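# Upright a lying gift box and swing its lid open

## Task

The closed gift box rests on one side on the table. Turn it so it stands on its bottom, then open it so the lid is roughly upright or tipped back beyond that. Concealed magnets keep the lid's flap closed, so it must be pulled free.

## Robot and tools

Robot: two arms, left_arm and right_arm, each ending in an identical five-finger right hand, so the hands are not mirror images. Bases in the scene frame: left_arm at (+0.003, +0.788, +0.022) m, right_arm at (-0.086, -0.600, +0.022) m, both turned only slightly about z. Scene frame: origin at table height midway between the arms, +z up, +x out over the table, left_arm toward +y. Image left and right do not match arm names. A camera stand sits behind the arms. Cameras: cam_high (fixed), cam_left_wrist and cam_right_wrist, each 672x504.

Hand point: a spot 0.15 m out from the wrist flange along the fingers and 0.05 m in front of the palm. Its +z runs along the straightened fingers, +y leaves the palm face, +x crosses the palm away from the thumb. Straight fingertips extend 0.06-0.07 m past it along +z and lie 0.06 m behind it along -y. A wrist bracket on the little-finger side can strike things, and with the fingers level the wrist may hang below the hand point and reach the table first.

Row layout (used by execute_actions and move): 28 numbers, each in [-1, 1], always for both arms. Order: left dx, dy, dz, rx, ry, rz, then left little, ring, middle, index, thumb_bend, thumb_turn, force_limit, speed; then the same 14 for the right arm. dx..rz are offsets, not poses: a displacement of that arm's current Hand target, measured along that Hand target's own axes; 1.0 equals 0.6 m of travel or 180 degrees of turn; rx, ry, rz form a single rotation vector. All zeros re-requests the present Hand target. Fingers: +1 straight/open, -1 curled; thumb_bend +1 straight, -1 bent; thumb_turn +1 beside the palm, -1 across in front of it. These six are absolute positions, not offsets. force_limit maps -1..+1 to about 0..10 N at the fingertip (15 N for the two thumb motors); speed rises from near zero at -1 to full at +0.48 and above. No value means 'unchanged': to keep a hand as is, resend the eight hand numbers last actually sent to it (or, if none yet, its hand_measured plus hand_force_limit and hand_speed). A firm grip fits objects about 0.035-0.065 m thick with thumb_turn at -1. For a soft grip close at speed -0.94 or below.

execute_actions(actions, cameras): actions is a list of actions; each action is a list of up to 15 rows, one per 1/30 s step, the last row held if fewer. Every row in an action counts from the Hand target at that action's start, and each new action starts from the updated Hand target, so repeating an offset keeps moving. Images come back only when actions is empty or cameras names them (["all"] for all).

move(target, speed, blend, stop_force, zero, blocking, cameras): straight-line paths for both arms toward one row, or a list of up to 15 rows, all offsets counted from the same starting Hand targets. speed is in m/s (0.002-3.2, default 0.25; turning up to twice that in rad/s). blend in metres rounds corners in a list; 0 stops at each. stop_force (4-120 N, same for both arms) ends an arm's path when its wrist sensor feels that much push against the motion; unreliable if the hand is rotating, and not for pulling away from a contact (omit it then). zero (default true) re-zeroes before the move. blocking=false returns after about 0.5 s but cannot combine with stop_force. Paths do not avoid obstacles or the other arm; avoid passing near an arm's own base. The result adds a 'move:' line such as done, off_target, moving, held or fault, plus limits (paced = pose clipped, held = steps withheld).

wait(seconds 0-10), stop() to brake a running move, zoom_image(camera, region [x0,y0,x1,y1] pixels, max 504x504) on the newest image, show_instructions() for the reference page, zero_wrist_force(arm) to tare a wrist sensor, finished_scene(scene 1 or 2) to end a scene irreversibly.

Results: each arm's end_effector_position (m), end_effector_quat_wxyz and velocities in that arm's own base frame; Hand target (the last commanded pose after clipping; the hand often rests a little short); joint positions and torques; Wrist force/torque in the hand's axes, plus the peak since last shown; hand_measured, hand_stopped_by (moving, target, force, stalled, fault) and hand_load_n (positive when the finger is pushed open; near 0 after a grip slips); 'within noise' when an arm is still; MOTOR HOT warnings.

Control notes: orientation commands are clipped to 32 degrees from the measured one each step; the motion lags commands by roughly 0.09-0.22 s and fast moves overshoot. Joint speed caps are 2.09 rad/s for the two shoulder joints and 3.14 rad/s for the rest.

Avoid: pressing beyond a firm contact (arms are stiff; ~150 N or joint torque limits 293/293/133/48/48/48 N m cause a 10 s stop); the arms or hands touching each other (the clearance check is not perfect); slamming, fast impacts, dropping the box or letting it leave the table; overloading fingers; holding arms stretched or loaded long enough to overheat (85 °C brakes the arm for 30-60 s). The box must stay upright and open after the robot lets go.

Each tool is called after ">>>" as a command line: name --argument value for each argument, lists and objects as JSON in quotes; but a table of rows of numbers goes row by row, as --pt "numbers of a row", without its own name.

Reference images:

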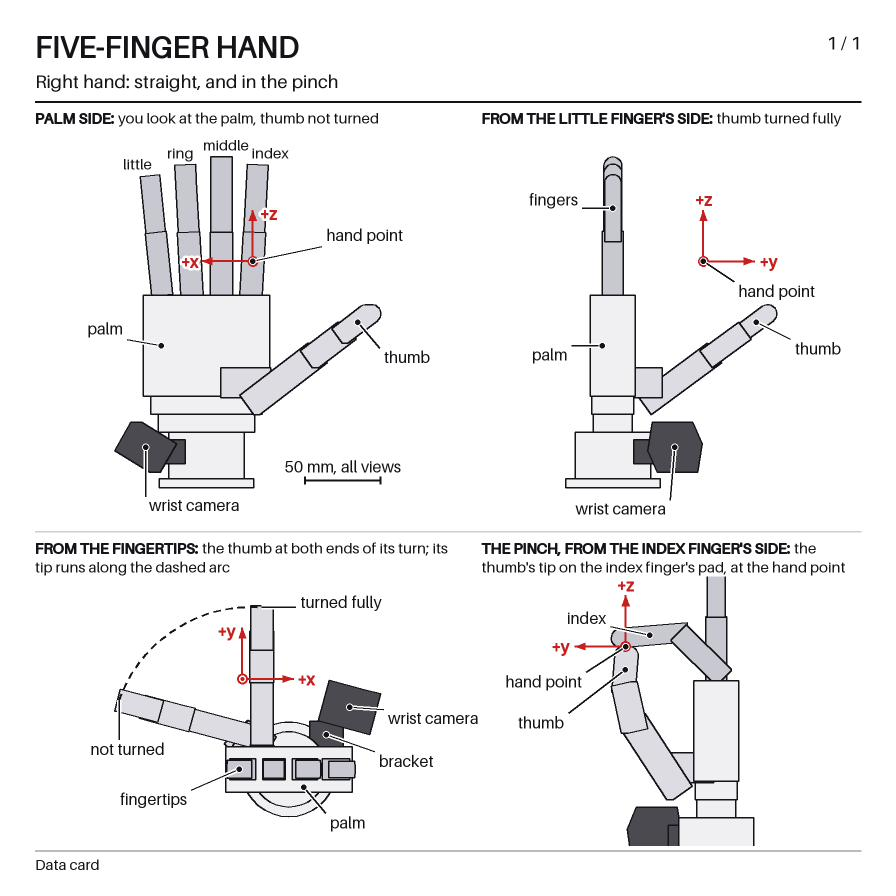

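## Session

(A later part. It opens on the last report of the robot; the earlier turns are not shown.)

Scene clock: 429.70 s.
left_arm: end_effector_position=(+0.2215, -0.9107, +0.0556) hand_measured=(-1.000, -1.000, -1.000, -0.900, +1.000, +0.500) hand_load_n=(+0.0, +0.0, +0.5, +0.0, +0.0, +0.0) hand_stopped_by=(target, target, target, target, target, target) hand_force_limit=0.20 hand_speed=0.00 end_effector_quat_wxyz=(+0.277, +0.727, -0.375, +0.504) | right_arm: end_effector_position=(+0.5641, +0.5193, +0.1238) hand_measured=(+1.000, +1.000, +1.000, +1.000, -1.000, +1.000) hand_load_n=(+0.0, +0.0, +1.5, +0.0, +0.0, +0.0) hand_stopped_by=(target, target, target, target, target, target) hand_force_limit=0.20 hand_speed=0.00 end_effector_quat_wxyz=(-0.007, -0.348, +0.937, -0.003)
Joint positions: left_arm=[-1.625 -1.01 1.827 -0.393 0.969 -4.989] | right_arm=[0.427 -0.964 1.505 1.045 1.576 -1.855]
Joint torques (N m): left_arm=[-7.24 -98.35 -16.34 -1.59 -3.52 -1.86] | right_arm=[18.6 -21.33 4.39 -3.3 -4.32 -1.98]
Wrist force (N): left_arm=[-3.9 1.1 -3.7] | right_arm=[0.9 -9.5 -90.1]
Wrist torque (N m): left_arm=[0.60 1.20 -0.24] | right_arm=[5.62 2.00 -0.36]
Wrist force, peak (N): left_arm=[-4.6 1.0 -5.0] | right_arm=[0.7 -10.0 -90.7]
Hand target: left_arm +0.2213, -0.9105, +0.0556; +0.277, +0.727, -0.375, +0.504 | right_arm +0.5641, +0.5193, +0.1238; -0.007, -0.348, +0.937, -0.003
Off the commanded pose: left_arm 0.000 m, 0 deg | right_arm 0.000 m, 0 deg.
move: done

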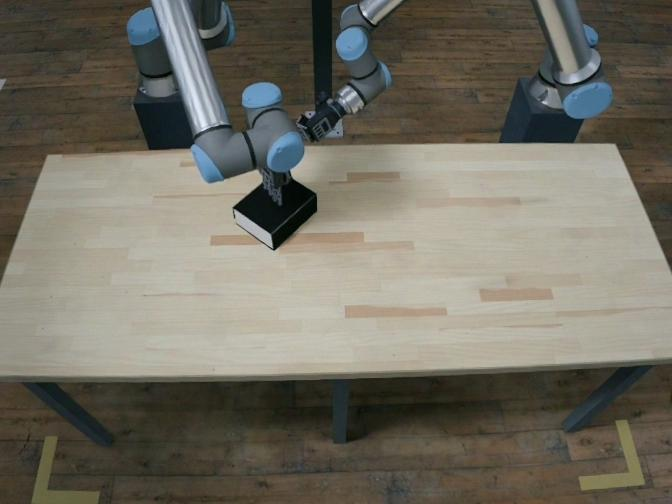

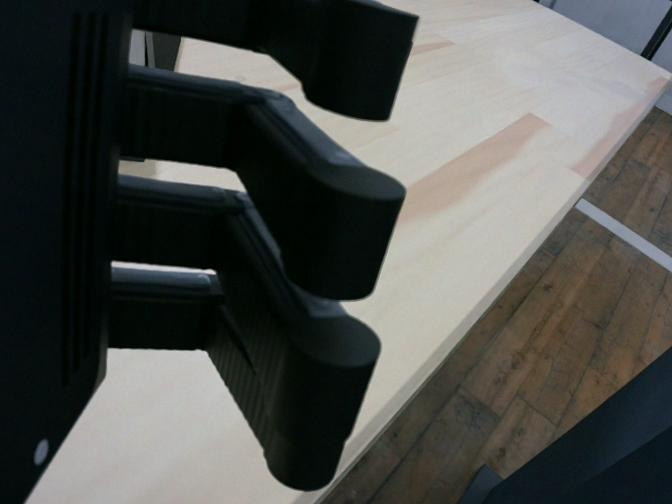

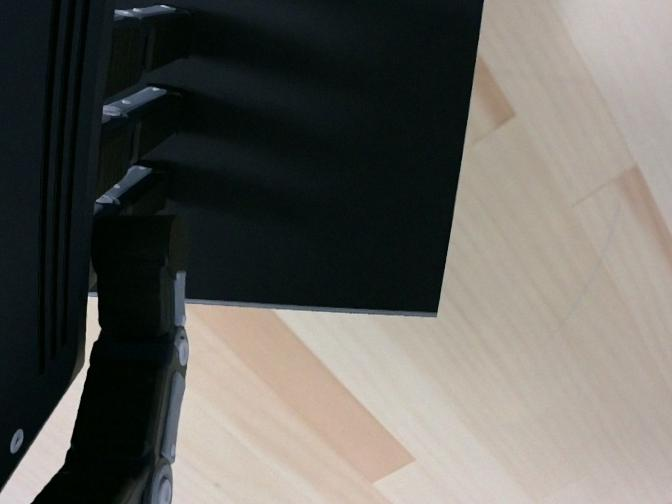

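>>> move --pt "0 -0.065 0 0 0 0 -1 -1 -1 1 1 0.5 0.2 0 0 0 0 0 0 0 1 1 1 1 -1 1 0.2 0" --cameras '["cam_high"]'

>>> zoom_image --camera "cam_high" --region '[230, 110, 350, 230]'

>>> move --pt "0.06 0 0.165 0 0 0 -1 -1 -1 1 1 0.5 0.2 0 0 0 0 0 0 0 1 1 1 1 -1 1 0.2 0" --speed 0.03 --stop_force 17 --cameras '["cam_high"]'

>>> zoom_image --camera "cam_high" --region '[230, 110, 350, 230]'

Scene clock: 437.73 s.
left_arm: end_effector_position=(+0.2533, -0.8886, +0.0547) hand_measured=(-1.000, -1.000, -1.000, +1.000, +1.000, +0.500) hand_load_n=(+0.5, +0.0, +0.0, -0.5, +0.0, +0.0) hand_stopped_by=(target, target, target, target, target, target) hand_force_limit=0.20 hand_speed=0.00 end_effector_quat_wxyz=(+0.277, +0.727, -0.375, +0.504) | right_arm: end_effector_position=(+0.5641, +0.5193, +0.1238) hand_measured=(+1.000, +1.000, +1.000, +1.000, -1.000, +1.000) hand_load_n=(+0.0, +0.0, +1.5, +0.0, +0.5, +0.0) hand_stopped_by=(target, target, target, target, target, target) hand_force_limit=0.20 hand_speed=0.00 end_effector_quat_wxyz=(-0.007, -0.348, +0.937, -0.003)
Joint positions: left_arm=[-1.578 -1.028 1.861 -0.422 1.012 -4.966] | right_arm=[0.427 -0.964 1.505 1.045 1.576 -1.855]
Joint torques (N m): left_arm=[12.29 -96.05 -16.44 -1.97 2.79 1.94] | right_arm=[19.26 -25.13 4.58 -3.14 -4.07 -1.57]
Wrist force (N): left_arm=[-4.1 0.9 -3.9] | right_arm=[0.8 -10.0 -89.9]
Wrist torque (N m): left_arm=[0.59 1.22 -0.59] | right_arm=[5.52 2.00 -0.38]
Wrist force, peak (N): left_arm=[-4.4 1.3 -4.3] | right_arm=[0.7 -9.9 -90.8]
Hand target: left_arm +0.2535, -0.8885, +0.0547; +0.277, +0.727, -0.375, +0.504 | right_arm +0.5641, +0.5193, +0.1238; -0.007, -0.348, +0.937, -0.003
Off the commanded pose: left_arm 0.000 m, 0 deg | right_arm 0.000 m, 0 deg.
move: done
Images, in order (width x height): cam_high 672x504.

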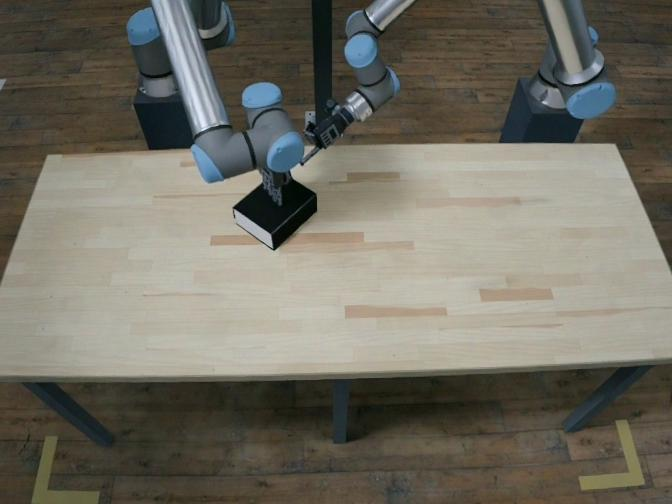

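Scaled by 4.200.

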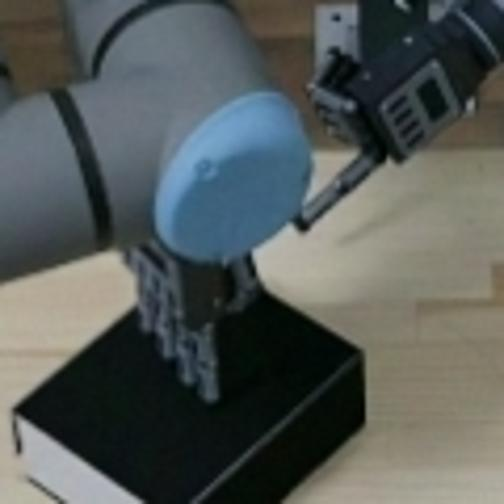

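Scene clock: 441.77 s.
left_arm: end_effector_position=(+0.2996, -0.9558, +0.0548) hand_measured=(-1.000, -1.000, -1.000, +1.000, +1.000, +0.500) hand_load_n=(+0.0, +0.0, +0.0, -5.5, +0.0, +0.0) hand_stopped_by=(target, target, target, target, target, target) hand_force_limit=0.20 hand_speed=0.00 end_effector_quat_wxyz=(+0.277, +0.727, -0.375, +0.504) | right_arm: end_effector_position=(+0.5641, +0.5193, +0.1238) hand_measured=(+1.000, +1.000, +1.000, +1.000, -1.000, +1.000) hand_load_n=(+0.0, +0.0, +3.0, +0.0, +0.0, +0.0) hand_stopped_by=(target, target, target, target, target, target) hand_force_limit=0.20 hand_speed=0.00 end_effector_quat_wxyz=(-0.007, -0.348, +0.937, -0.003)
Joint positions: left_arm=[-1.514 -0.938 1.692 -0.358 1.071 -4.936] | right_arm=[0.427 -0.964 1.505 1.045 1.576 -1.855]
Joint torques (N m): left_arm=[-1.29 -107.82 -19.11 -2.59 -4.69 -1.86] | right_arm=[18.08 -22.92 4.42 -3.19 -4.21 -1.84]
Wrist force (N): left_arm=[-5.2 5.7 -8.0] | right_arm=[-1.8 -15.9 -90.0]
Wrist torque (N m): left_arm=[0.56 1.06 -0.62] | right_arm=[6.01 1.86 -0.69]
Wrist force, peak (N): left_arm=[-8.8 5.8 -22.5] | right_arm=[-1.9 -16.1 -90.5]
Hand target: left_arm +0.2996, -0.9558, +0.0548; +0.277, +0.727, -0.375, +0.504 (not the last commanded pose) | right_arm +0.5641, +0.5193, +0.1238; -0.007, -0.348, +0.937, -0.003
Off the commanded pose: left_arm 0.024 m, 0 deg | right_arm 0.000 m, 0 deg.
move: contact (left_arm)
Images, in order (width x height): cam_high 672x504.

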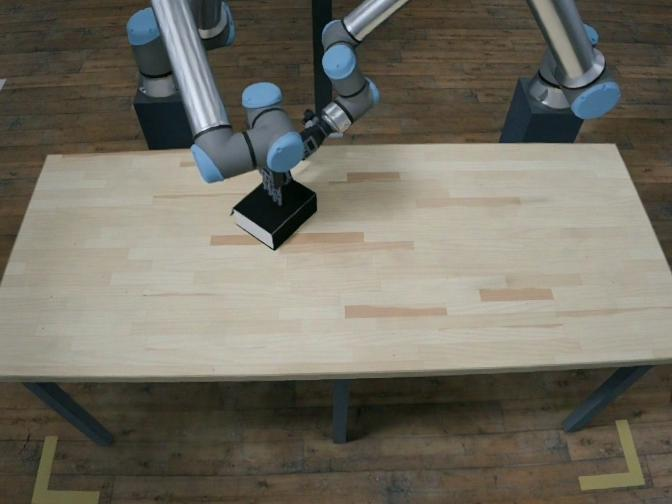

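Scaled by 4.200.

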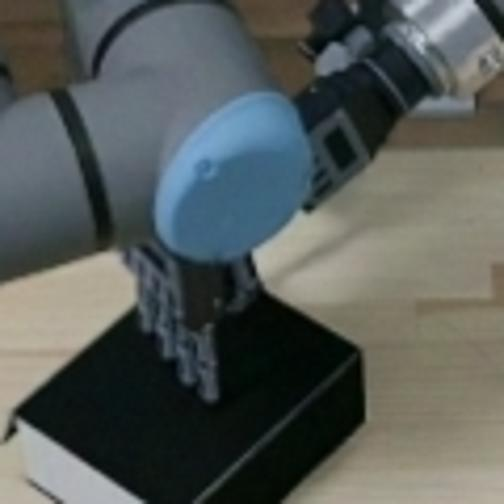

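>>> move --pt "-0.017 0 -0.047 0 0 0 -1 -1 -1 1 1 0.5 0.2 0 0 0 -0.1 0 0 0 1 1 1 1 -1 1 0.2 0" --pt "-0.005 -0.03 -0.052 0 0 0 -1 -1 -1 1 1 0.5 0.2 0 0 -0.45 -0.15 0 0 0 1 1 1 1 -1 1 0.2 0" --speed 0.25 --cameras '["cam_high"]'

>>> move --pt "0.023 0 0.062 0 0 0 -1 -1 -1 1 1 0.5 0.2 0 0 0 0 0 0 0 1 1 1 1 -1 1 0.2 0" --speed 0.03 --stop_force 4 --cameras '["all"]'

>>> zoom_image --camera "cam_high" --region '[200, 120, 360, 260]'

Scene clock: 450.77 s.
left_arm: end_effector_position=(+0.2975, -0.9205, +0.0622) hand_measured=(-1.000, -1.000, -1.000, +1.000, +1.000, +0.500) hand_load_n=(+0.0, +0.0, +0.5, +0.0, +0.0, +0.0) hand_stopped_by=(target, target, target, target, target, target) hand_force_limit=0.20 hand_speed=0.00 end_effector_quat_wxyz=(+0.277, +0.727, -0.375, +0.504) | right_arm: end_effector_position=(+0.7411, +0.3159, +0.2140) hand_measured=(+1.000, +1.000, +1.000, +1.000, -1.000, +1.000) hand_load_n=(+0.0, +0.0, +0.0, +0.0, +0.0, +0.0) hand_stopped_by=(target, target, target, target, target, target) hand_force_limit=0.20 hand_speed=0.00 end_effector_quat_wxyz=(-0.007, -0.348, +0.937, -0.003)
Joint positions: left_arm=[-1.514 -0.989 1.768 -0.383 1.071 -4.937] | right_arm=[0.102 -0.935 1.28 1.238 1.58 -2.179]
Joint torques (N m): left_arm=[12.68 -101.47 -17.92 1.37 2.74 1.51] | right_arm=[-10.52 -70.66 -40.17 7.74 -2.65 -1.83]
Wrist force (N): left_arm=[-3.2 1.4 -4.4] | right_arm=[-0.8 -2.6 -0.6]
Wrist torque (N m): left_arm=[0.67 1.08 -0.55] | right_arm=[-0.40 0.18 0.00]
Wrist force, peak (N): left_arm=[-6.0 5.8 -8.5] | right_arm=[-1.7 -15.7 -90.6]
Hand target: left_arm +0.2975, -0.9205, +0.0622; +0.277, +0.727, -0.375, +0.504 | right_arm +0.7413, +0.3157, +0.2140; -0.007, -0.348, +0.937, -0.003
Off the commanded pose: left_arm 0.000 m, 0 deg | right_arm 0.000 m, 0 deg.
move: done
Images, in order (width x height): cam_high 672x504.

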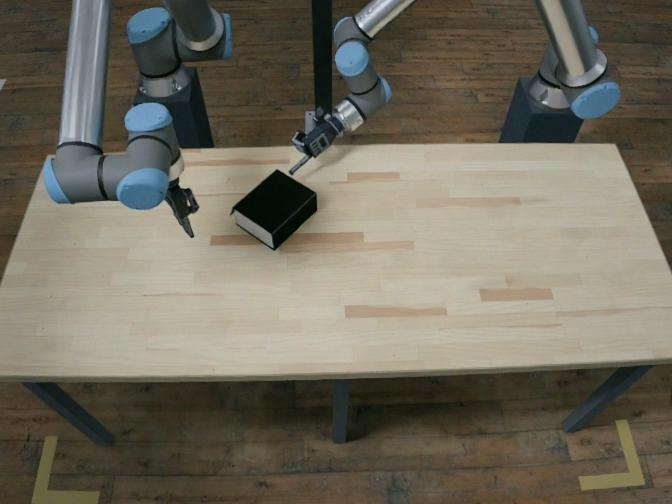

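Scene clock: 453.27 s.
left_arm: end_effector_position=(+0.3199, -0.9532, +0.0625) hand_measured=(-1.000, -1.000, -1.000, +1.000, +1.000, +0.500) hand_load_n=(+0.0, +0.0, +0.0, +0.0, +0.0, +0.0) hand_stopped_by=(target, target, target, target, target, target) hand_force_limit=0.20 hand_speed=0.00 end_effector_quat_wxyz=(+0.277, +0.727, -0.375, +0.504) | right_arm: end_effector_position=(+0.7413, +0.3157, +0.2140) hand_measured=(+1.000, +1.000, +1.000, +1.000, -1.000, +1.000) hand_load_n=(+0.0, +0.0, +0.0, +0.0, +0.0, +0.0) hand_stopped_by=(target, target, target, target, target, target) hand_force_limit=0.20 hand_speed=0.00 end_effector_quat_wxyz=(-0.007, -0.348, +0.937, -0.003)
Joint positions: left_arm=[-1.486 -0.943 1.683 -0.349 1.097 -4.924] | right_arm=[0.102 -0.935 1.28 1.238 1.58 -2.18]
Joint torques (N m): left_arm=[14.01 -70.27 -45 1.97 2.61 1.79] | right_arm=[-11.68 -72.59 -40.76 7.7 -2.85 -1.88]
Wrist force (N): left_arm=[-3.9 1.6 -4.7] | right_arm=[-0.9 -2.7 -0.5]
Wrist torque (N m): left_arm=[0.65 1.11 -0.58] | right_arm=[-0.42 0.18 -0.01]
Wrist force, peak (N): left_arm=[-4.4 2.1 -5.0] | right_arm=[-1.0 -3.1 -0.8]
Hand target: left_arm +0.3199, -0.9532, +0.0625; +0.277, +0.727, -0.375, +0.504 | right_arm +0.7413, +0.3157, +0.2140; -0.007, -0.348, +0.937, -0.003
Off the commanded pose: left_arm 0.000 m, 0 deg | right_arm 0.000 m, 0 deg.
move: done

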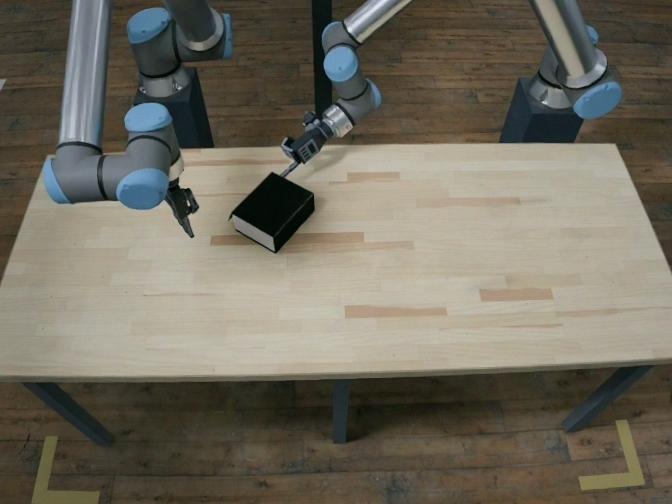

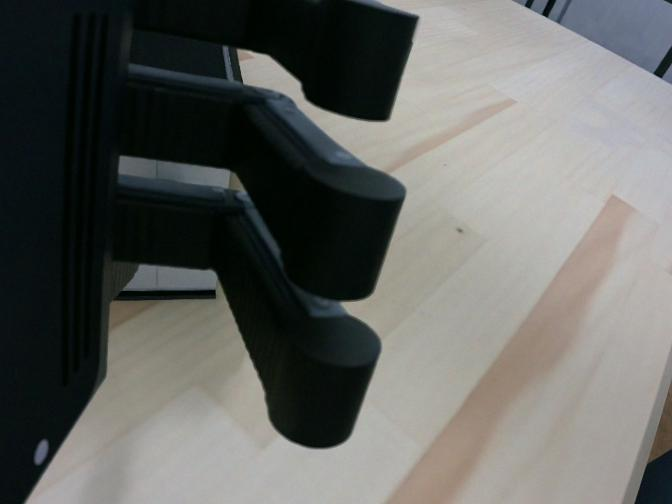

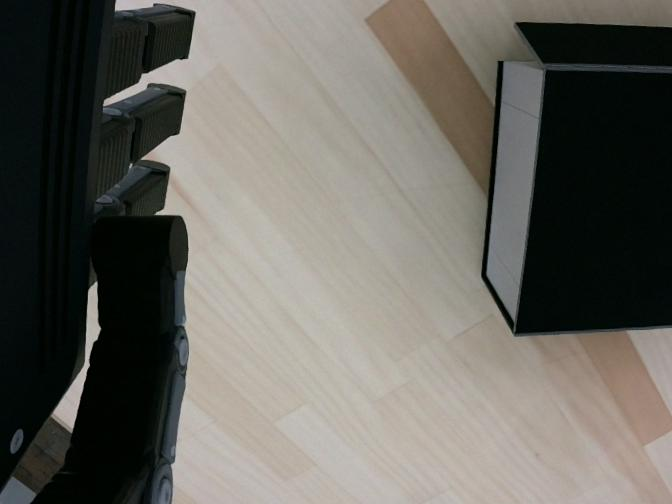

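Scaled by 3.150.

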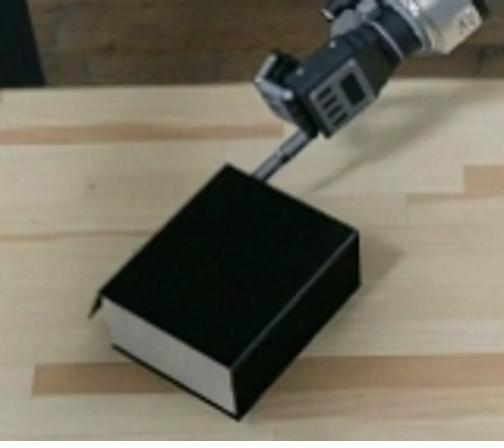

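>>> move --pt "0.075 0 -0.02 0 0 0 -1 -1 -1 1 1 0.5 0.2 0 0 0 0 0 0 0 1 1 1 1 -1 1 0.2 0" --pt "0.13 0 -0.03 0 0 0 -1 -1 -1 1 1 0.5 0.2 0 0 0 0 0 0 0 1 1 1 1 -1 1 0.2 0" --speed 0.05 --blend 0.01 --cameras '["cam_high","cam_left_wrist","cam_right_wrist"]'

>>> zoom_image --camera "cam_high" --region '[200, 120, 360, 260]'

Scene clock: 460.27 s.
left_arm: end_effector_position=(+0.3268, -0.9599, +0.1417) hand_measured=(-1.000, -1.000, -1.000, +1.000, +1.000, +0.500) hand_load_n=(+0.0, +0.0, +0.0, +0.0, +0.0, +0.0) hand_stopped_by=(target, target, target, target, target, target) hand_force_limit=0.20 hand_speed=0.00 end_effector_quat_wxyz=(+0.277, +0.727, -0.375, +0.504) | right_arm: end_effector_position=(+0.7413, +0.3157, +0.2140) hand_measured=(+1.000, +1.000, +1.000, +1.000, -1.000, +1.000) hand_load_n=(-0.5, +0.0, +0.0, +0.0, +0.0, +0.0) hand_stopped_by=(target, target, target, target, target, target) hand_force_limit=0.20 hand_speed=0.00 end_effector_quat_wxyz=(-0.007, -0.348, +0.937, -0.003)
Joint positions: left_arm=[-1.477 -1.014 1.63 -0.226 1.105 -4.921] | right_arm=[0.102 -0.935 1.28 1.238 1.58 -2.18]
Joint torques (N m): left_arm=[12.7 -104.3 -49.12 2.38 2.61 2.01] | right_arm=[-11.32 -72.79 -40.29 7.66 -2.78 -1.97]
Wrist force (N): left_arm=[-3.4 1.2 -4.1] | right_arm=[-0.7 -2.4 -0.7]
Wrist torque (N m): left_arm=[0.62 1.10 -0.56] | right_arm=[-0.38 0.14 0.02]
Wrist force, peak (N): left_arm=[-3.7 1.7 -5.7] | right_arm=[-0.8 -3.2 -0.8]
Hand target: left_arm +0.3269, -0.9600, +0.1420; +0.277, +0.727, -0.375, +0.504 | right_arm +0.7413, +0.3157, +0.2140; -0.007, -0.348, +0.937, -0.003
Off the commanded pose: left_arm 0.000 m, 0 deg | right_arm 0.000 m, 0 deg.
move: done

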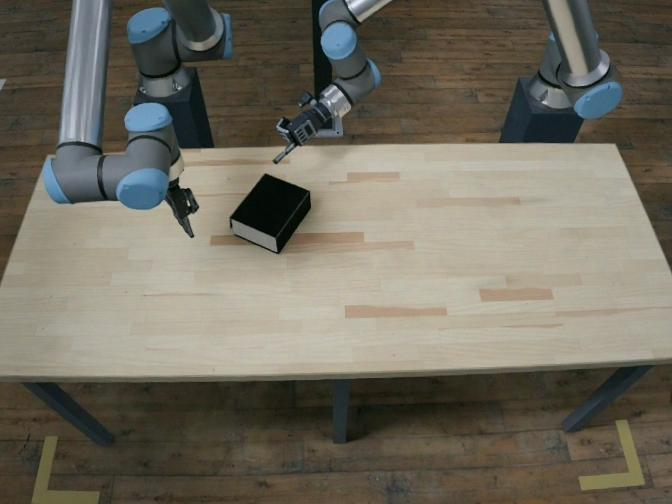

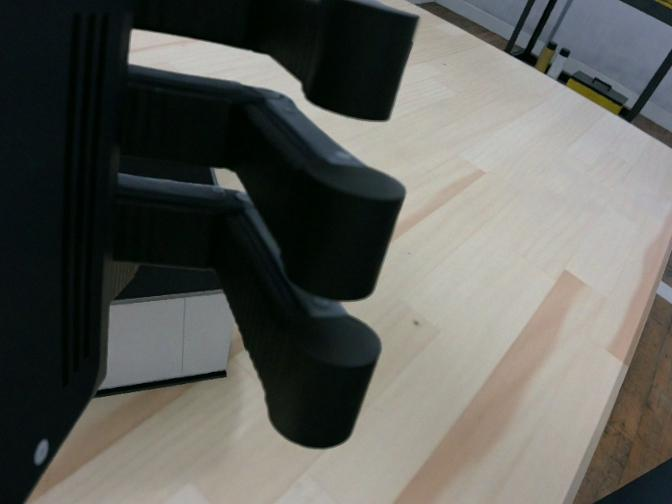

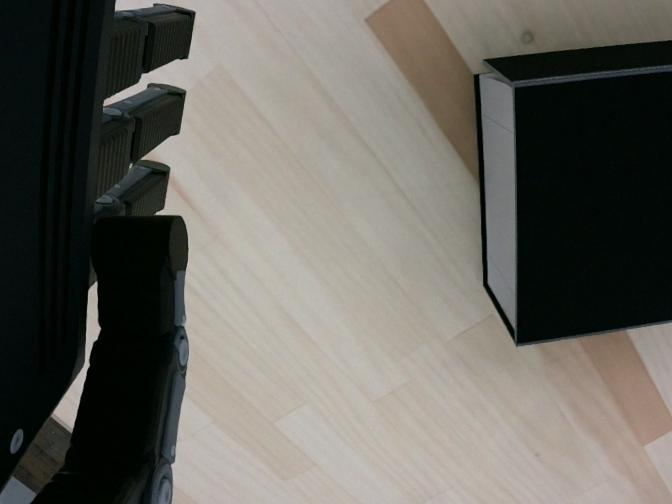

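Scaled by 3.150.

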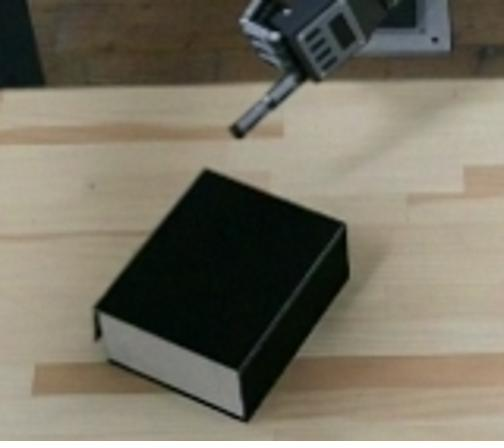

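>>> move --pt "0 0 -0.12 0 0 0 -1 -1 -1 1 1 0.5 0.2 0 0.05 0.133 0.03 0 0 -0.335 1 1 1 1 -1 1 0.2 0" --pt "0 0 -0.2 0 0 0 -1 -1 -1 1 1 0.5 0.2 0 0.05 0.133 0.24 0 0 -0.335 1 1 1 1 -1 1 0.2 0" --speed 0.2

>>> move --pt "0 0 0 0 0 0 -1 -1 -1 1 1 0.5 0.2 0 0 0.24 0 0 0 0 1 1 1 1 -1 1 0.2 0" --speed 0.1 --cameras '["all"]'

>>> zoom_image --camera "cam_high" --region '[200, 120, 360, 260]'

Scene clock: 484.17 s.
left_arm: end_effector_position=(+0.2640, -0.8664, +0.1826) hand_measured=(-1.000, -1.000, -1.000, +1.000, +1.000, +0.500) hand_load_n=(+0.0, +0.0, +0.0, +0.0, +0.0, +0.0) hand_stopped_by=(target, target, target, target, target, target) hand_force_limit=0.20 hand_speed=0.00 end_effector_quat_wxyz=(+0.277, +0.727, -0.375, +0.504) | right_arm: end_effector_position=(+0.6649, +0.3550, +0.0708) hand_measured=(+1.000, +1.000, +1.000, +1.000, -1.000, +1.000) hand_load_n=(+0.0, +0.0, +0.0, +0.0, +0.0, +0.0) hand_stopped_by=(target, target, target, target, target, target) hand_force_limit=0.20 hand_speed=0.00 end_effector_quat_wxyz=(+0.008, +0.772, -0.636, -0.001)
Joint positions: left_arm=[-1.562 -1.199 1.839 -0.232 1.027 -4.958] | right_arm=[0.216 -0.821 1.359 1.045 1.579 -3.118]
Joint torques (N m): left_arm=[-8.55 -86.35 -20.76 2.38 -3.05 -2.24] | right_arm=[-11.47 -75.69 -25.02 1.43 0.12 -1.27]
Wrist force (N): left_arm=[-3.1 1.3 -4.0] | right_arm=[-0.2 -2.3 -0.4]
Wrist torque (N m): left_arm=[0.65 1.05 -0.22] | right_arm=[-0.35 0.06 0.07]
Wrist force, peak (N): left_arm=[-3.9 1.6 -4.5] | right_arm=[-0.9 -3.2 -1.3]
Hand target: left_arm +0.2639, -0.8662, +0.1827; +0.277, +0.727, -0.375, +0.504 | right_arm +0.6649, +0.3550, +0.0704; +0.008, +0.772, -0.636, -0.001
Off the commanded pose: left_arm 0.000 m, 0 deg | right_arm 0.000 m, 0 deg.
move: done

Scene clock: 486.23 s.
left_arm: end_effector_position=(+0.2639, -0.8662, +0.1827) hand_measured=(-1.000, -1.000, -1.000, +1.000, +1.000, +0.500) hand_load_n=(+0.0, +0.0, +0.0, +0.0, +0.0, +0.5) hand_stopped_by=(target, target, target, target, target, target) hand_force_limit=0.20 hand_speed=0.00 end_effector_quat_wxyz=(+0.277, +0.727, -0.375, +0.504) | right_arm: end_effector_position=(+0.5238, +0.3275, +0.0723) hand_measured=(+1.000, +1.000, +1.000, +1.000, -1.000, +1.000) hand_load_n=(+0.0, +0.0, +0.0, +0.0, +0.0, +0.0) hand_stopped_by=(target, target, target, target, target, target) hand_force_limit=0.20 hand_speed=0.00 end_effector_quat_wxyz=(+0.008, +0.772, -0.636, -0.001)
Joint positions: left_arm=[-1.562 -1.2 1.839 -0.232 1.027 -4.958] | right_arm=[0.221 -1.013 1.702 0.895 1.579 -3.113]
Joint torques (N m): left_arm=[-9.33 -88.38 -21.19 2.05 -3.1 -2.06] | right_arm=[16.41 -79.1 -20.36 1.34 -2.84 2.04]
Wrist force (N): left_arm=[-3.2 1.6 -4.0] | right_arm=[-0.3 -2.7 -0.1]
Wrist torque (N m): left_arm=[0.69 1.08 -0.22] | right_arm=[-0.38 0.09 -0.24]
Wrist force, peak (N): left_arm=[-3.2 1.3 -4.3] | right_arm=[0.0 -3.5 -1.1]
Hand target: left_arm +0.2639, -0.8662, +0.1827; +0.277, +0.727, -0.375, +0.504 | right_arm +0.5235, +0.3275, +0.0723; +0.008, +0.772, -0.636, -0.001
Off the commanded pose: left_arm 0.000 m, 0 deg | right_arm 0.000 m, 0 deg.
move: done

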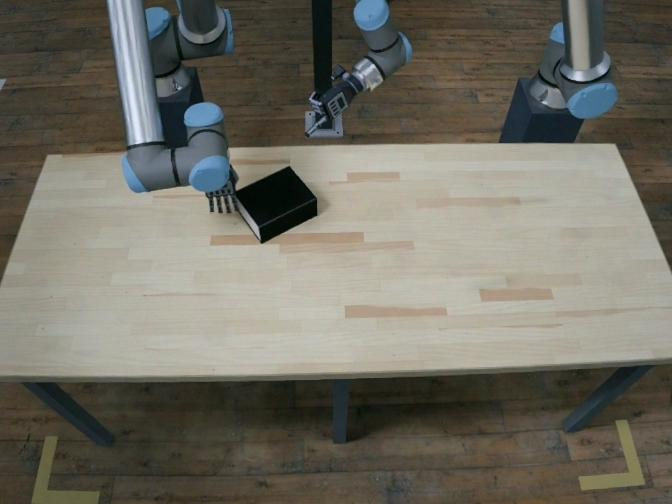

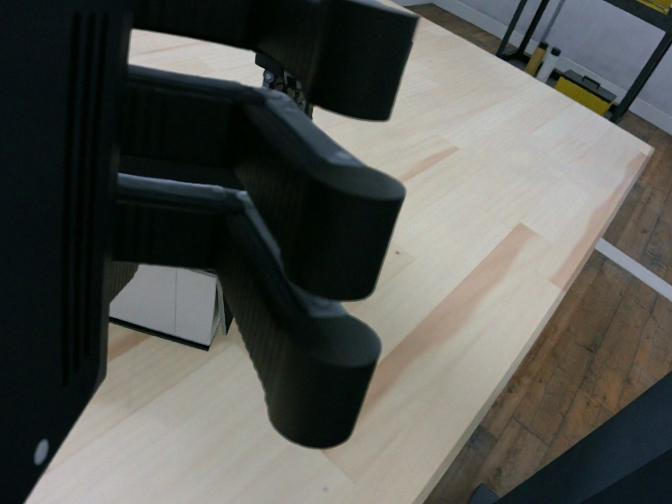

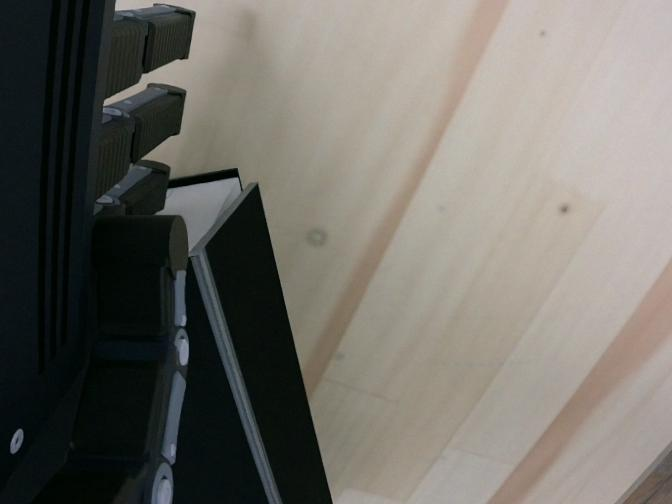

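Scaled by 3.150.

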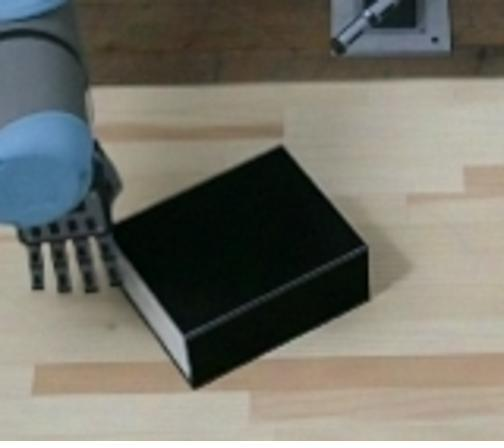

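>>> move --pt "-0.179 -0.027 0.094 -0.052 0 0.019 -1 -1 -1 1 1 0.5 0.2 0 0 0 0 0 0 0 1 1 1 1 -1 1 0.2 0" --cameras '["cam_high"]'

>>> zoom_image --camera "cam_high" --region '[220, 110, 360, 240]'

Scene clock: 497.80 s.
left_arm: end_effector_position=(+0.2842, -0.8724, +0.0623) hand_measured=(-1.000, -1.000, -1.000, +1.000, +1.000, +0.500) hand_load_n=(+0.0, +0.0, +0.0, +0.0, +0.0, +0.0) hand_stopped_by=(target, target, target, target, target, target) hand_force_limit=0.20 hand_speed=0.00 end_effector_quat_wxyz=(+0.320, +0.691, -0.437, +0.480) | right_arm: end_effector_position=(+0.5235, +0.3275, +0.0723) hand_measured=(+1.000, +1.000, +1.000, +1.000, -1.000, +1.000) hand_load_n=(+0.0, +0.0, +0.0, +0.0, +0.0, +0.0) hand_stopped_by=(target, target, target, target, target, target) hand_force_limit=0.20 hand_speed=0.00 end_effector_quat_wxyz=(+0.008, +0.772, -0.636, -0.001)
Joint positions: left_arm=[-1.465 -1.052 1.879 -0.47 1.277 -4.845] | right_arm=[0.221 -1.013 1.702 0.895 1.579 -3.113]
Joint torques (N m): left_arm=[13.42 -59.99 -42.92 -2.14 3.13 1.57] | right_arm=[15.7 -78.03 -20.79 1.25 -2.93 1.98]
Wrist force (N): left_arm=[-3.8 1.3 -3.8] | right_arm=[-0.2 -2.8 -0.1]
Wrist torque (N m): left_arm=[0.64 1.18 -0.61] | right_arm=[-0.39 0.07 -0.23]
Wrist force, peak (N): left_arm=[-4.6 0.5 -3.9] | right_arm=[-0.4 -3.4 -0.8]
Hand target: left_arm +0.2843, -0.8725, +0.0621; +0.320, +0.690, -0.437, +0.479 | right_arm +0.5235, +0.3275, +0.0723; +0.008, +0.772, -0.636, -0.001
Off the commanded pose: left_arm 0.000 m, 0 deg | right_arm 0.000 m, 0 deg.
move: done
Images, in order (width x height): cam_high 672x504.

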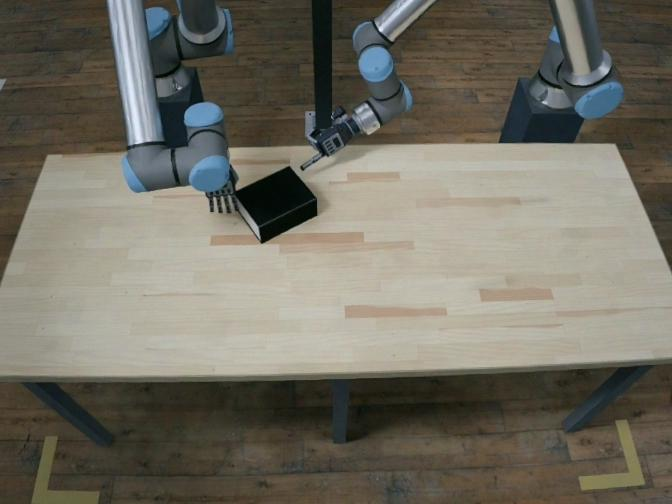

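Scaled by 3.600.

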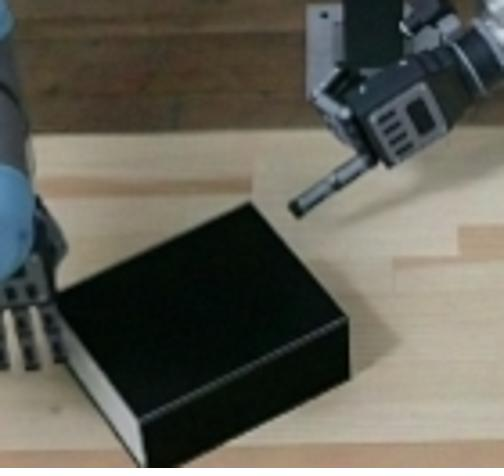

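>>> move --pt "0 -0.02 0 0 0 0 -1 -1 -1 1 1 0.5 0.2 0 0 0 0 0 0 0 1 1 1 1 -1 1 0.2 0" --pt "0.04 -0.02 0.11 0 0 0 -1 -1 -1 1 1 0.5 0.2 0 0 0 0 0 0 0 1 1 1 1 -1 1 0.2 0" --speed 0.03 --stop_force 5

>>> move --pt "0.075 0 -0.025 0 0 0 -1 -1 -1 1 1 0.5 0.2 0 0 0 0 0 0 0 1 1 1 1 -1 1 0.2 0" --speed 0.04 --cameras '["cam_high","cam_left_wrist"]'

>>> zoom_image --camera "cam_high" --region '[220, 110, 360, 240]'

Scene clock: 506.00 s.
left_arm: end_effector_position=(+0.3081, -0.8960, +0.0621) hand_measured=(-1.000, -1.000, -1.000, +1.000, +1.000, +0.500) hand_load_n=(+0.0, +0.0, +0.0, +0.0, +0.0, +0.0) hand_stopped_by=(target, target, target, target, target, target) hand_force_limit=0.20 hand_speed=0.00 end_effector_quat_wxyz=(+0.320, +0.690, -0.437, +0.479) | right_arm: end_effector_position=(+0.5236, +0.3275, +0.0723) hand_measured=(+1.000, +1.000, +1.000, +1.000, -1.000, +1.000) hand_load_n=(+0.0, +0.0, +0.0, +0.0, +0.0, +0.0) hand_stopped_by=(target, target, target, target, target, target) hand_force_limit=0.20 hand_speed=0.00 end_effector_quat_wxyz=(+0.008, +0.772, -0.636, -0.001)
Joint positions: left_arm=[-1.434 -1.015 1.814 -0.444 1.307 -4.833] | right_arm=[0.221 -1.013 1.702 0.895 1.579 -3.113]
Joint torques (N m): left_arm=[-7.93 -98.33 -18.83 -2.84 -3.26 -1.92] | right_arm=[13.36 -76.46 -21.42 7.91 -2.86 1.8]
Wrist force (N): left_arm=[-3.4 1.8 -7.8] | right_arm=[3.5 -3.9 -0.2]
Wrist torque (N m): left_arm=[0.88 1.10 -0.57] | right_arm=[-0.35 0.19 -0.03]
Wrist force, peak (N): left_arm=[-4.6 2.6 -13.7] | right_arm=[8.9 -6.3 -0.7]
Hand target: left_arm +0.3081, -0.8960, +0.0621; +0.320, +0.690, -0.437, +0.479 (not the last commanded pose) | right_arm +0.5235, +0.3275, +0.0723; +0.008, +0.772, -0.636, -0.001
Off the commanded pose: left_arm 0.039 m, 0 deg | right_arm 0.000 m, 0 deg.
move: contact (left_arm); path passed 1 of 2 targets

Scene clock: 507.67 s.
left_arm: end_effector_position=(+0.3095, -0.8964, +0.1093) hand_measured=(-1.000, -1.000, -1.000, +1.000, +1.000, +0.500) hand_load_n=(+0.0, +0.0, -0.5, +0.0, +0.0, +0.5) hand_stopped_by=(target, target, target, target, target, target) hand_force_limit=0.20 hand_speed=0.00 end_effector_quat_wxyz=(+0.320, +0.690, -0.437, +0.479) | right_arm: end_effector_position=(+0.5235, +0.3275, +0.0723) hand_measured=(+1.000, +1.000, +1.000, +1.000, -1.000, +1.000) hand_load_n=(+0.0, +0.0, +0.0, +0.0, -0.5, +0.0) hand_stopped_by=(target, target, target, target, target, target) hand_force_limit=0.20 hand_speed=0.00 end_effector_quat_wxyz=(+0.008, +0.772, -0.636, -0.001)
Joint positions: left_arm=[-1.432 -1.068 1.793 -0.37 1.309 -4.833] | right_arm=[0.221 -1.013 1.702 0.895 1.579 -3.113]
Joint torques (N m): left_arm=[10.23 -99.27 -46.32 1.08 1.14 1.71] | right_arm=[11.88 -73.02 -22.05 6.16 -2.84 1.56]
Wrist force (N): left_arm=[-5.0 1.4 -4.2] | right_arm=[-0.6 -3.2 -1.0]
Wrist torque (N m): left_arm=[0.65 1.06 -0.69] | right_arm=[-0.45 0.13 -0.28]
Wrist force, peak (N): left_arm=[-8.5 2.0 -12.8] | right_arm=[8.7 -6.8 -0.3]
Hand target: left_arm +0.3095, -0.8964, +0.1095; +0.320, +0.690, -0.437, +0.479 | right_arm +0.5235, +0.3275, +0.0723; +0.008, +0.772, -0.636, -0.001
Off the commanded pose: left_arm 0.000 m, 0 deg | right_arm 0.000 m, 0 deg.
move: done
Images, in order (width x height): cam_high 672x504, cam_left_wrist 672x504.

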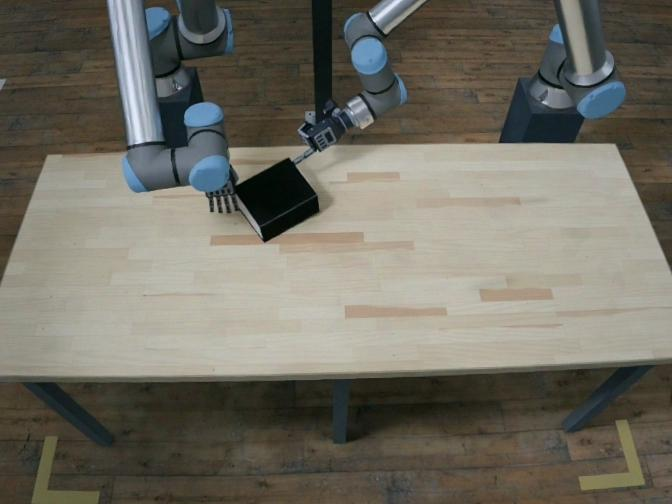

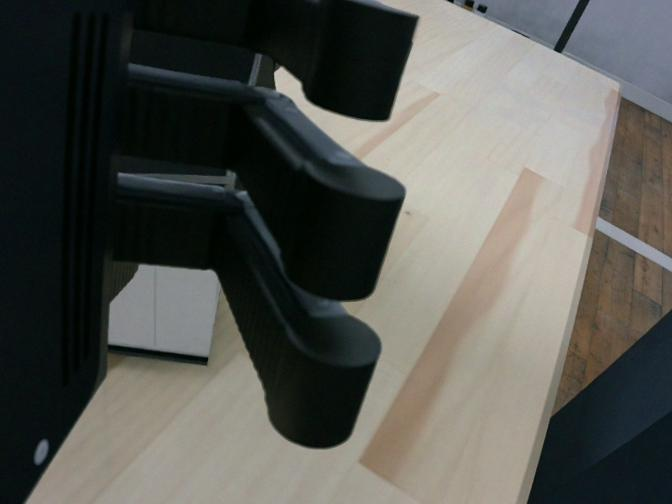

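Scaled by 3.600.

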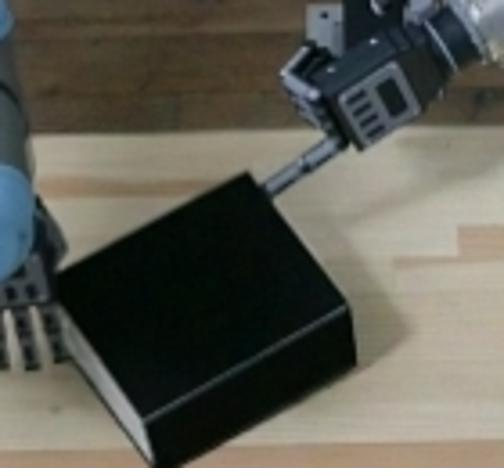

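>>> move --target '[0.05,0,-0.014,0,0,0,-1,-1,-1,1,1,0.5,0.2,0,0,0,0,0,0,0,1,1,1,1,-1,1,0.2,0]' --speed 0.05 --cameras '["all"]'

>>> zoom_image --camera "cam_high" --region '[220, 110, 360, 240]'

Scene clock: 527.27 s.
left_arm: end_effector_position=(+0.3111, -0.8980, +0.1403) hand_measured=(-1.000, -1.000, -1.000, +1.000, +1.000, +0.500) hand_load_n=(+0.0, +0.0, +0.0, +0.0, +0.0, +0.0) hand_stopped_by=(target, target, target, target, target, target) hand_force_limit=0.20 hand_speed=0.00 end_effector_quat_wxyz=(+0.320, +0.690, -0.437, +0.480) | right_arm: end_effector_position=(+0.5235, +0.3275, +0.0723) hand_measured=(+1.000, +1.000, +1.000, +1.000, -1.000, +1.000) hand_load_n=(+0.0, +0.0, +0.0, +0.0, -1.0, +0.0) hand_stopped_by=(target, target, target, target, target, target) hand_force_limit=0.20 hand_speed=0.00 end_effector_quat_wxyz=(+0.008, +0.772, -0.636, -0.001)
Joint positions: left_arm=[-1.43 -1.099 1.773 -0.32 1.31 -4.832] | right_arm=[0.221 -1.013 1.702 0.895 1.579 -3.113]
Joint torques (N m): left_arm=[11.6 -98.63 -48.27 0.89 2.78 1.61] | right_arm=[11.05 -64.06 -31.53 1.03 -1.12 1.35]
Wrist force (N): left_arm=[-5.0 0.8 -3.5] | right_arm=[0.1 -2.8 -1.8]
Wrist torque (N m): left_arm=[0.56 1.00 -0.71] | right_arm=[-0.36 0.10 -0.24]
Wrist force, peak (N): left_arm=[-6.0 1.2 -3.9] | right_arm=[0.0 -3.5 -1.6]
Hand target: left_arm +0.3111, -0.8981, +0.1406; +0.320, +0.690, -0.437, +0.479 | right_arm +0.5235, +0.3275, +0.0723; +0.008, +0.772, -0.636, -0.001
Off the commanded pose: left_arm 0.000 m, 0 deg | right_arm 0.000 m, 0 deg.
move: done

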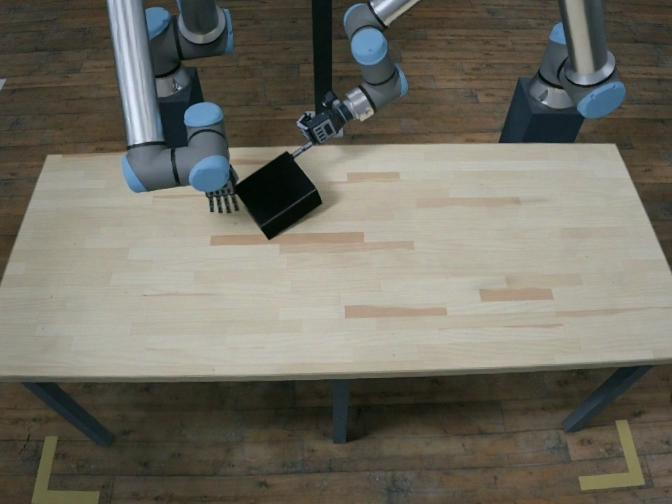

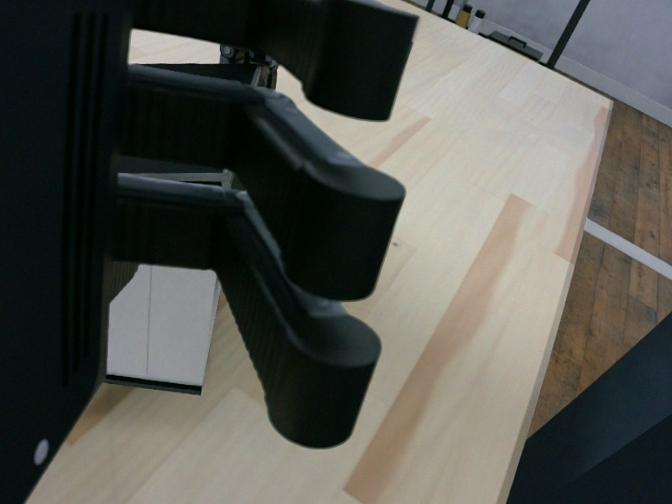

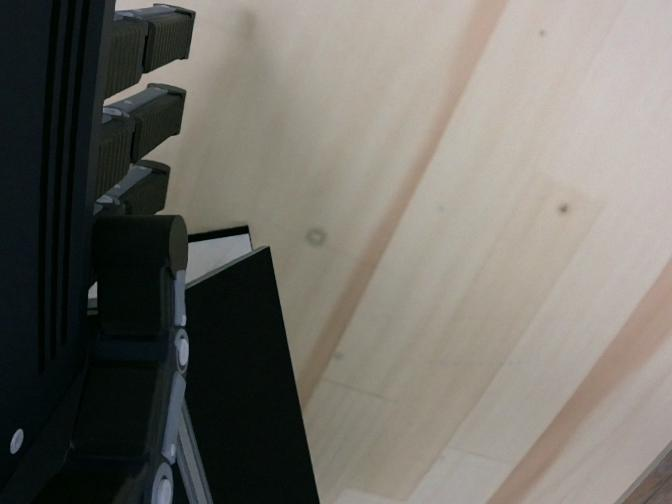

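Scaled by 3.600.

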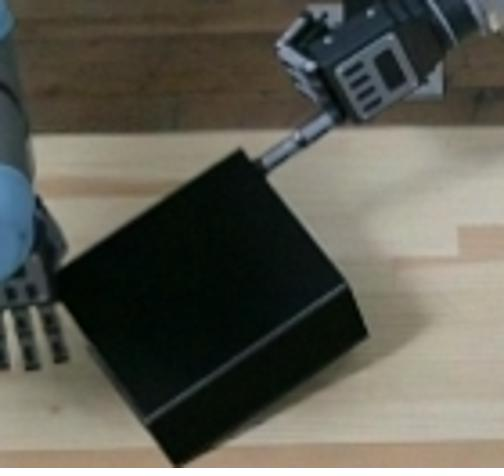

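>>> move --pt "0.02 0 -0.007 0 0 0 -1 -1 -1 1 1 0.5 0.2 0 0 0 0 0 0 0 1 1 1 1 -1 1 0.2 0" --pt "0.043 0 0.066 0 0 0 -1 -1 -1 1 1 0.5 0.2 0 0 0 0 0 0 0 1 1 1 1 -1 1 0.2 0" --speed 0.05 --cameras '["all"]'

>>> zoom_image --camera "cam_high" --region '[220, 110, 360, 240]'

Scene clock: 532.47 s.
left_arm: end_effector_position=(+0.3302, -0.9396, +0.1516) hand_measured=(-1.000, -1.000, -1.000, +1.000, +1.000, +0.500) hand_load_n=(+0.0, +0.0, +0.0, +0.0, +0.0, +0.5) hand_stopped_by=(target, target, target, target, target, target) hand_force_limit=0.20 hand_speed=0.00 end_effector_quat_wxyz=(+0.320, +0.690, -0.437, +0.480) | right_arm: end_effector_position=(+0.5235, +0.3275, +0.0723) hand_measured=(+1.000, +1.000, +1.000, +1.000, -1.000, +1.000) hand_load_n=(+0.0, +0.0, +0.0, +0.0, +0.0, +0.0) hand_stopped_by=(target, target, target, target, target, target) hand_force_limit=0.20 hand_speed=0.00 end_effector_quat_wxyz=(+0.008, +0.772, -0.636, -0.001)
Joint positions: left_arm=[-1.412 -1.048 1.665 -0.264 1.327 -4.826] | right_arm=[0.221 -1.013 1.702 0.895 1.579 -3.113]
Joint torques (N m): left_arm=[13.48 -65.62 -48.82 1.97 2.9 1.9] | right_arm=[9.03 -59.98 -31.38 3.3 1.3 1.41]
Wrist force (N): left_arm=[-3.1 1.3 -4.2] | right_arm=[-0.8 -2.9 -0.5]
Wrist torque (N m): left_arm=[0.63 1.07 -0.56] | right_arm=[-0.43 0.14 -0.28]
Wrist force, peak (N): left_arm=[-5.7 1.0 -3.9] | right_arm=[0.5 -3.4 -1.3]
Hand target: left_arm +0.3303, -0.9398, +0.1516; +0.320, +0.690, -0.437, +0.479 | right_arm +0.5235, +0.3275, +0.0723; +0.008, +0.772, -0.636, -0.001
Off the commanded pose: left_arm 0.000 m, 0 deg | right_arm 0.000 m, 0 deg.
move: done

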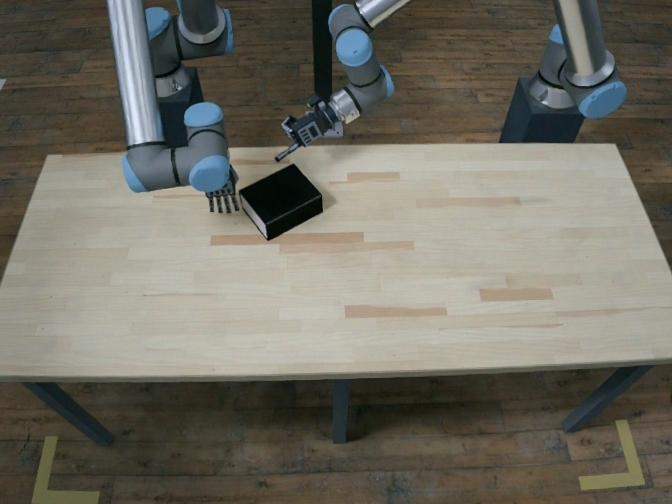

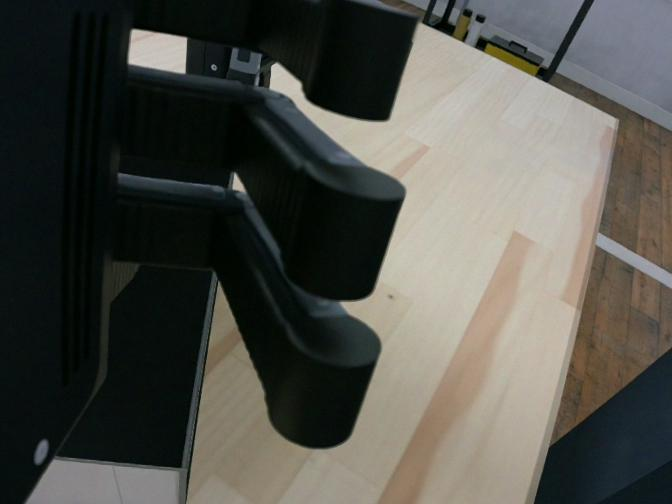

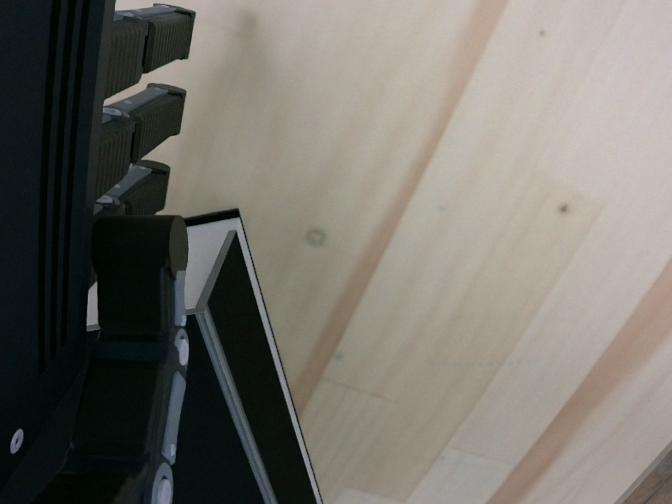

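Scaled by 3.600.

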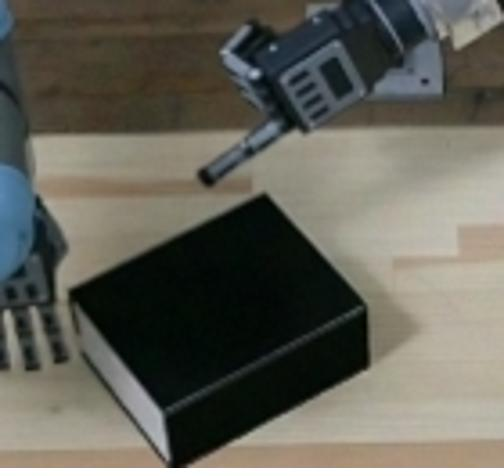

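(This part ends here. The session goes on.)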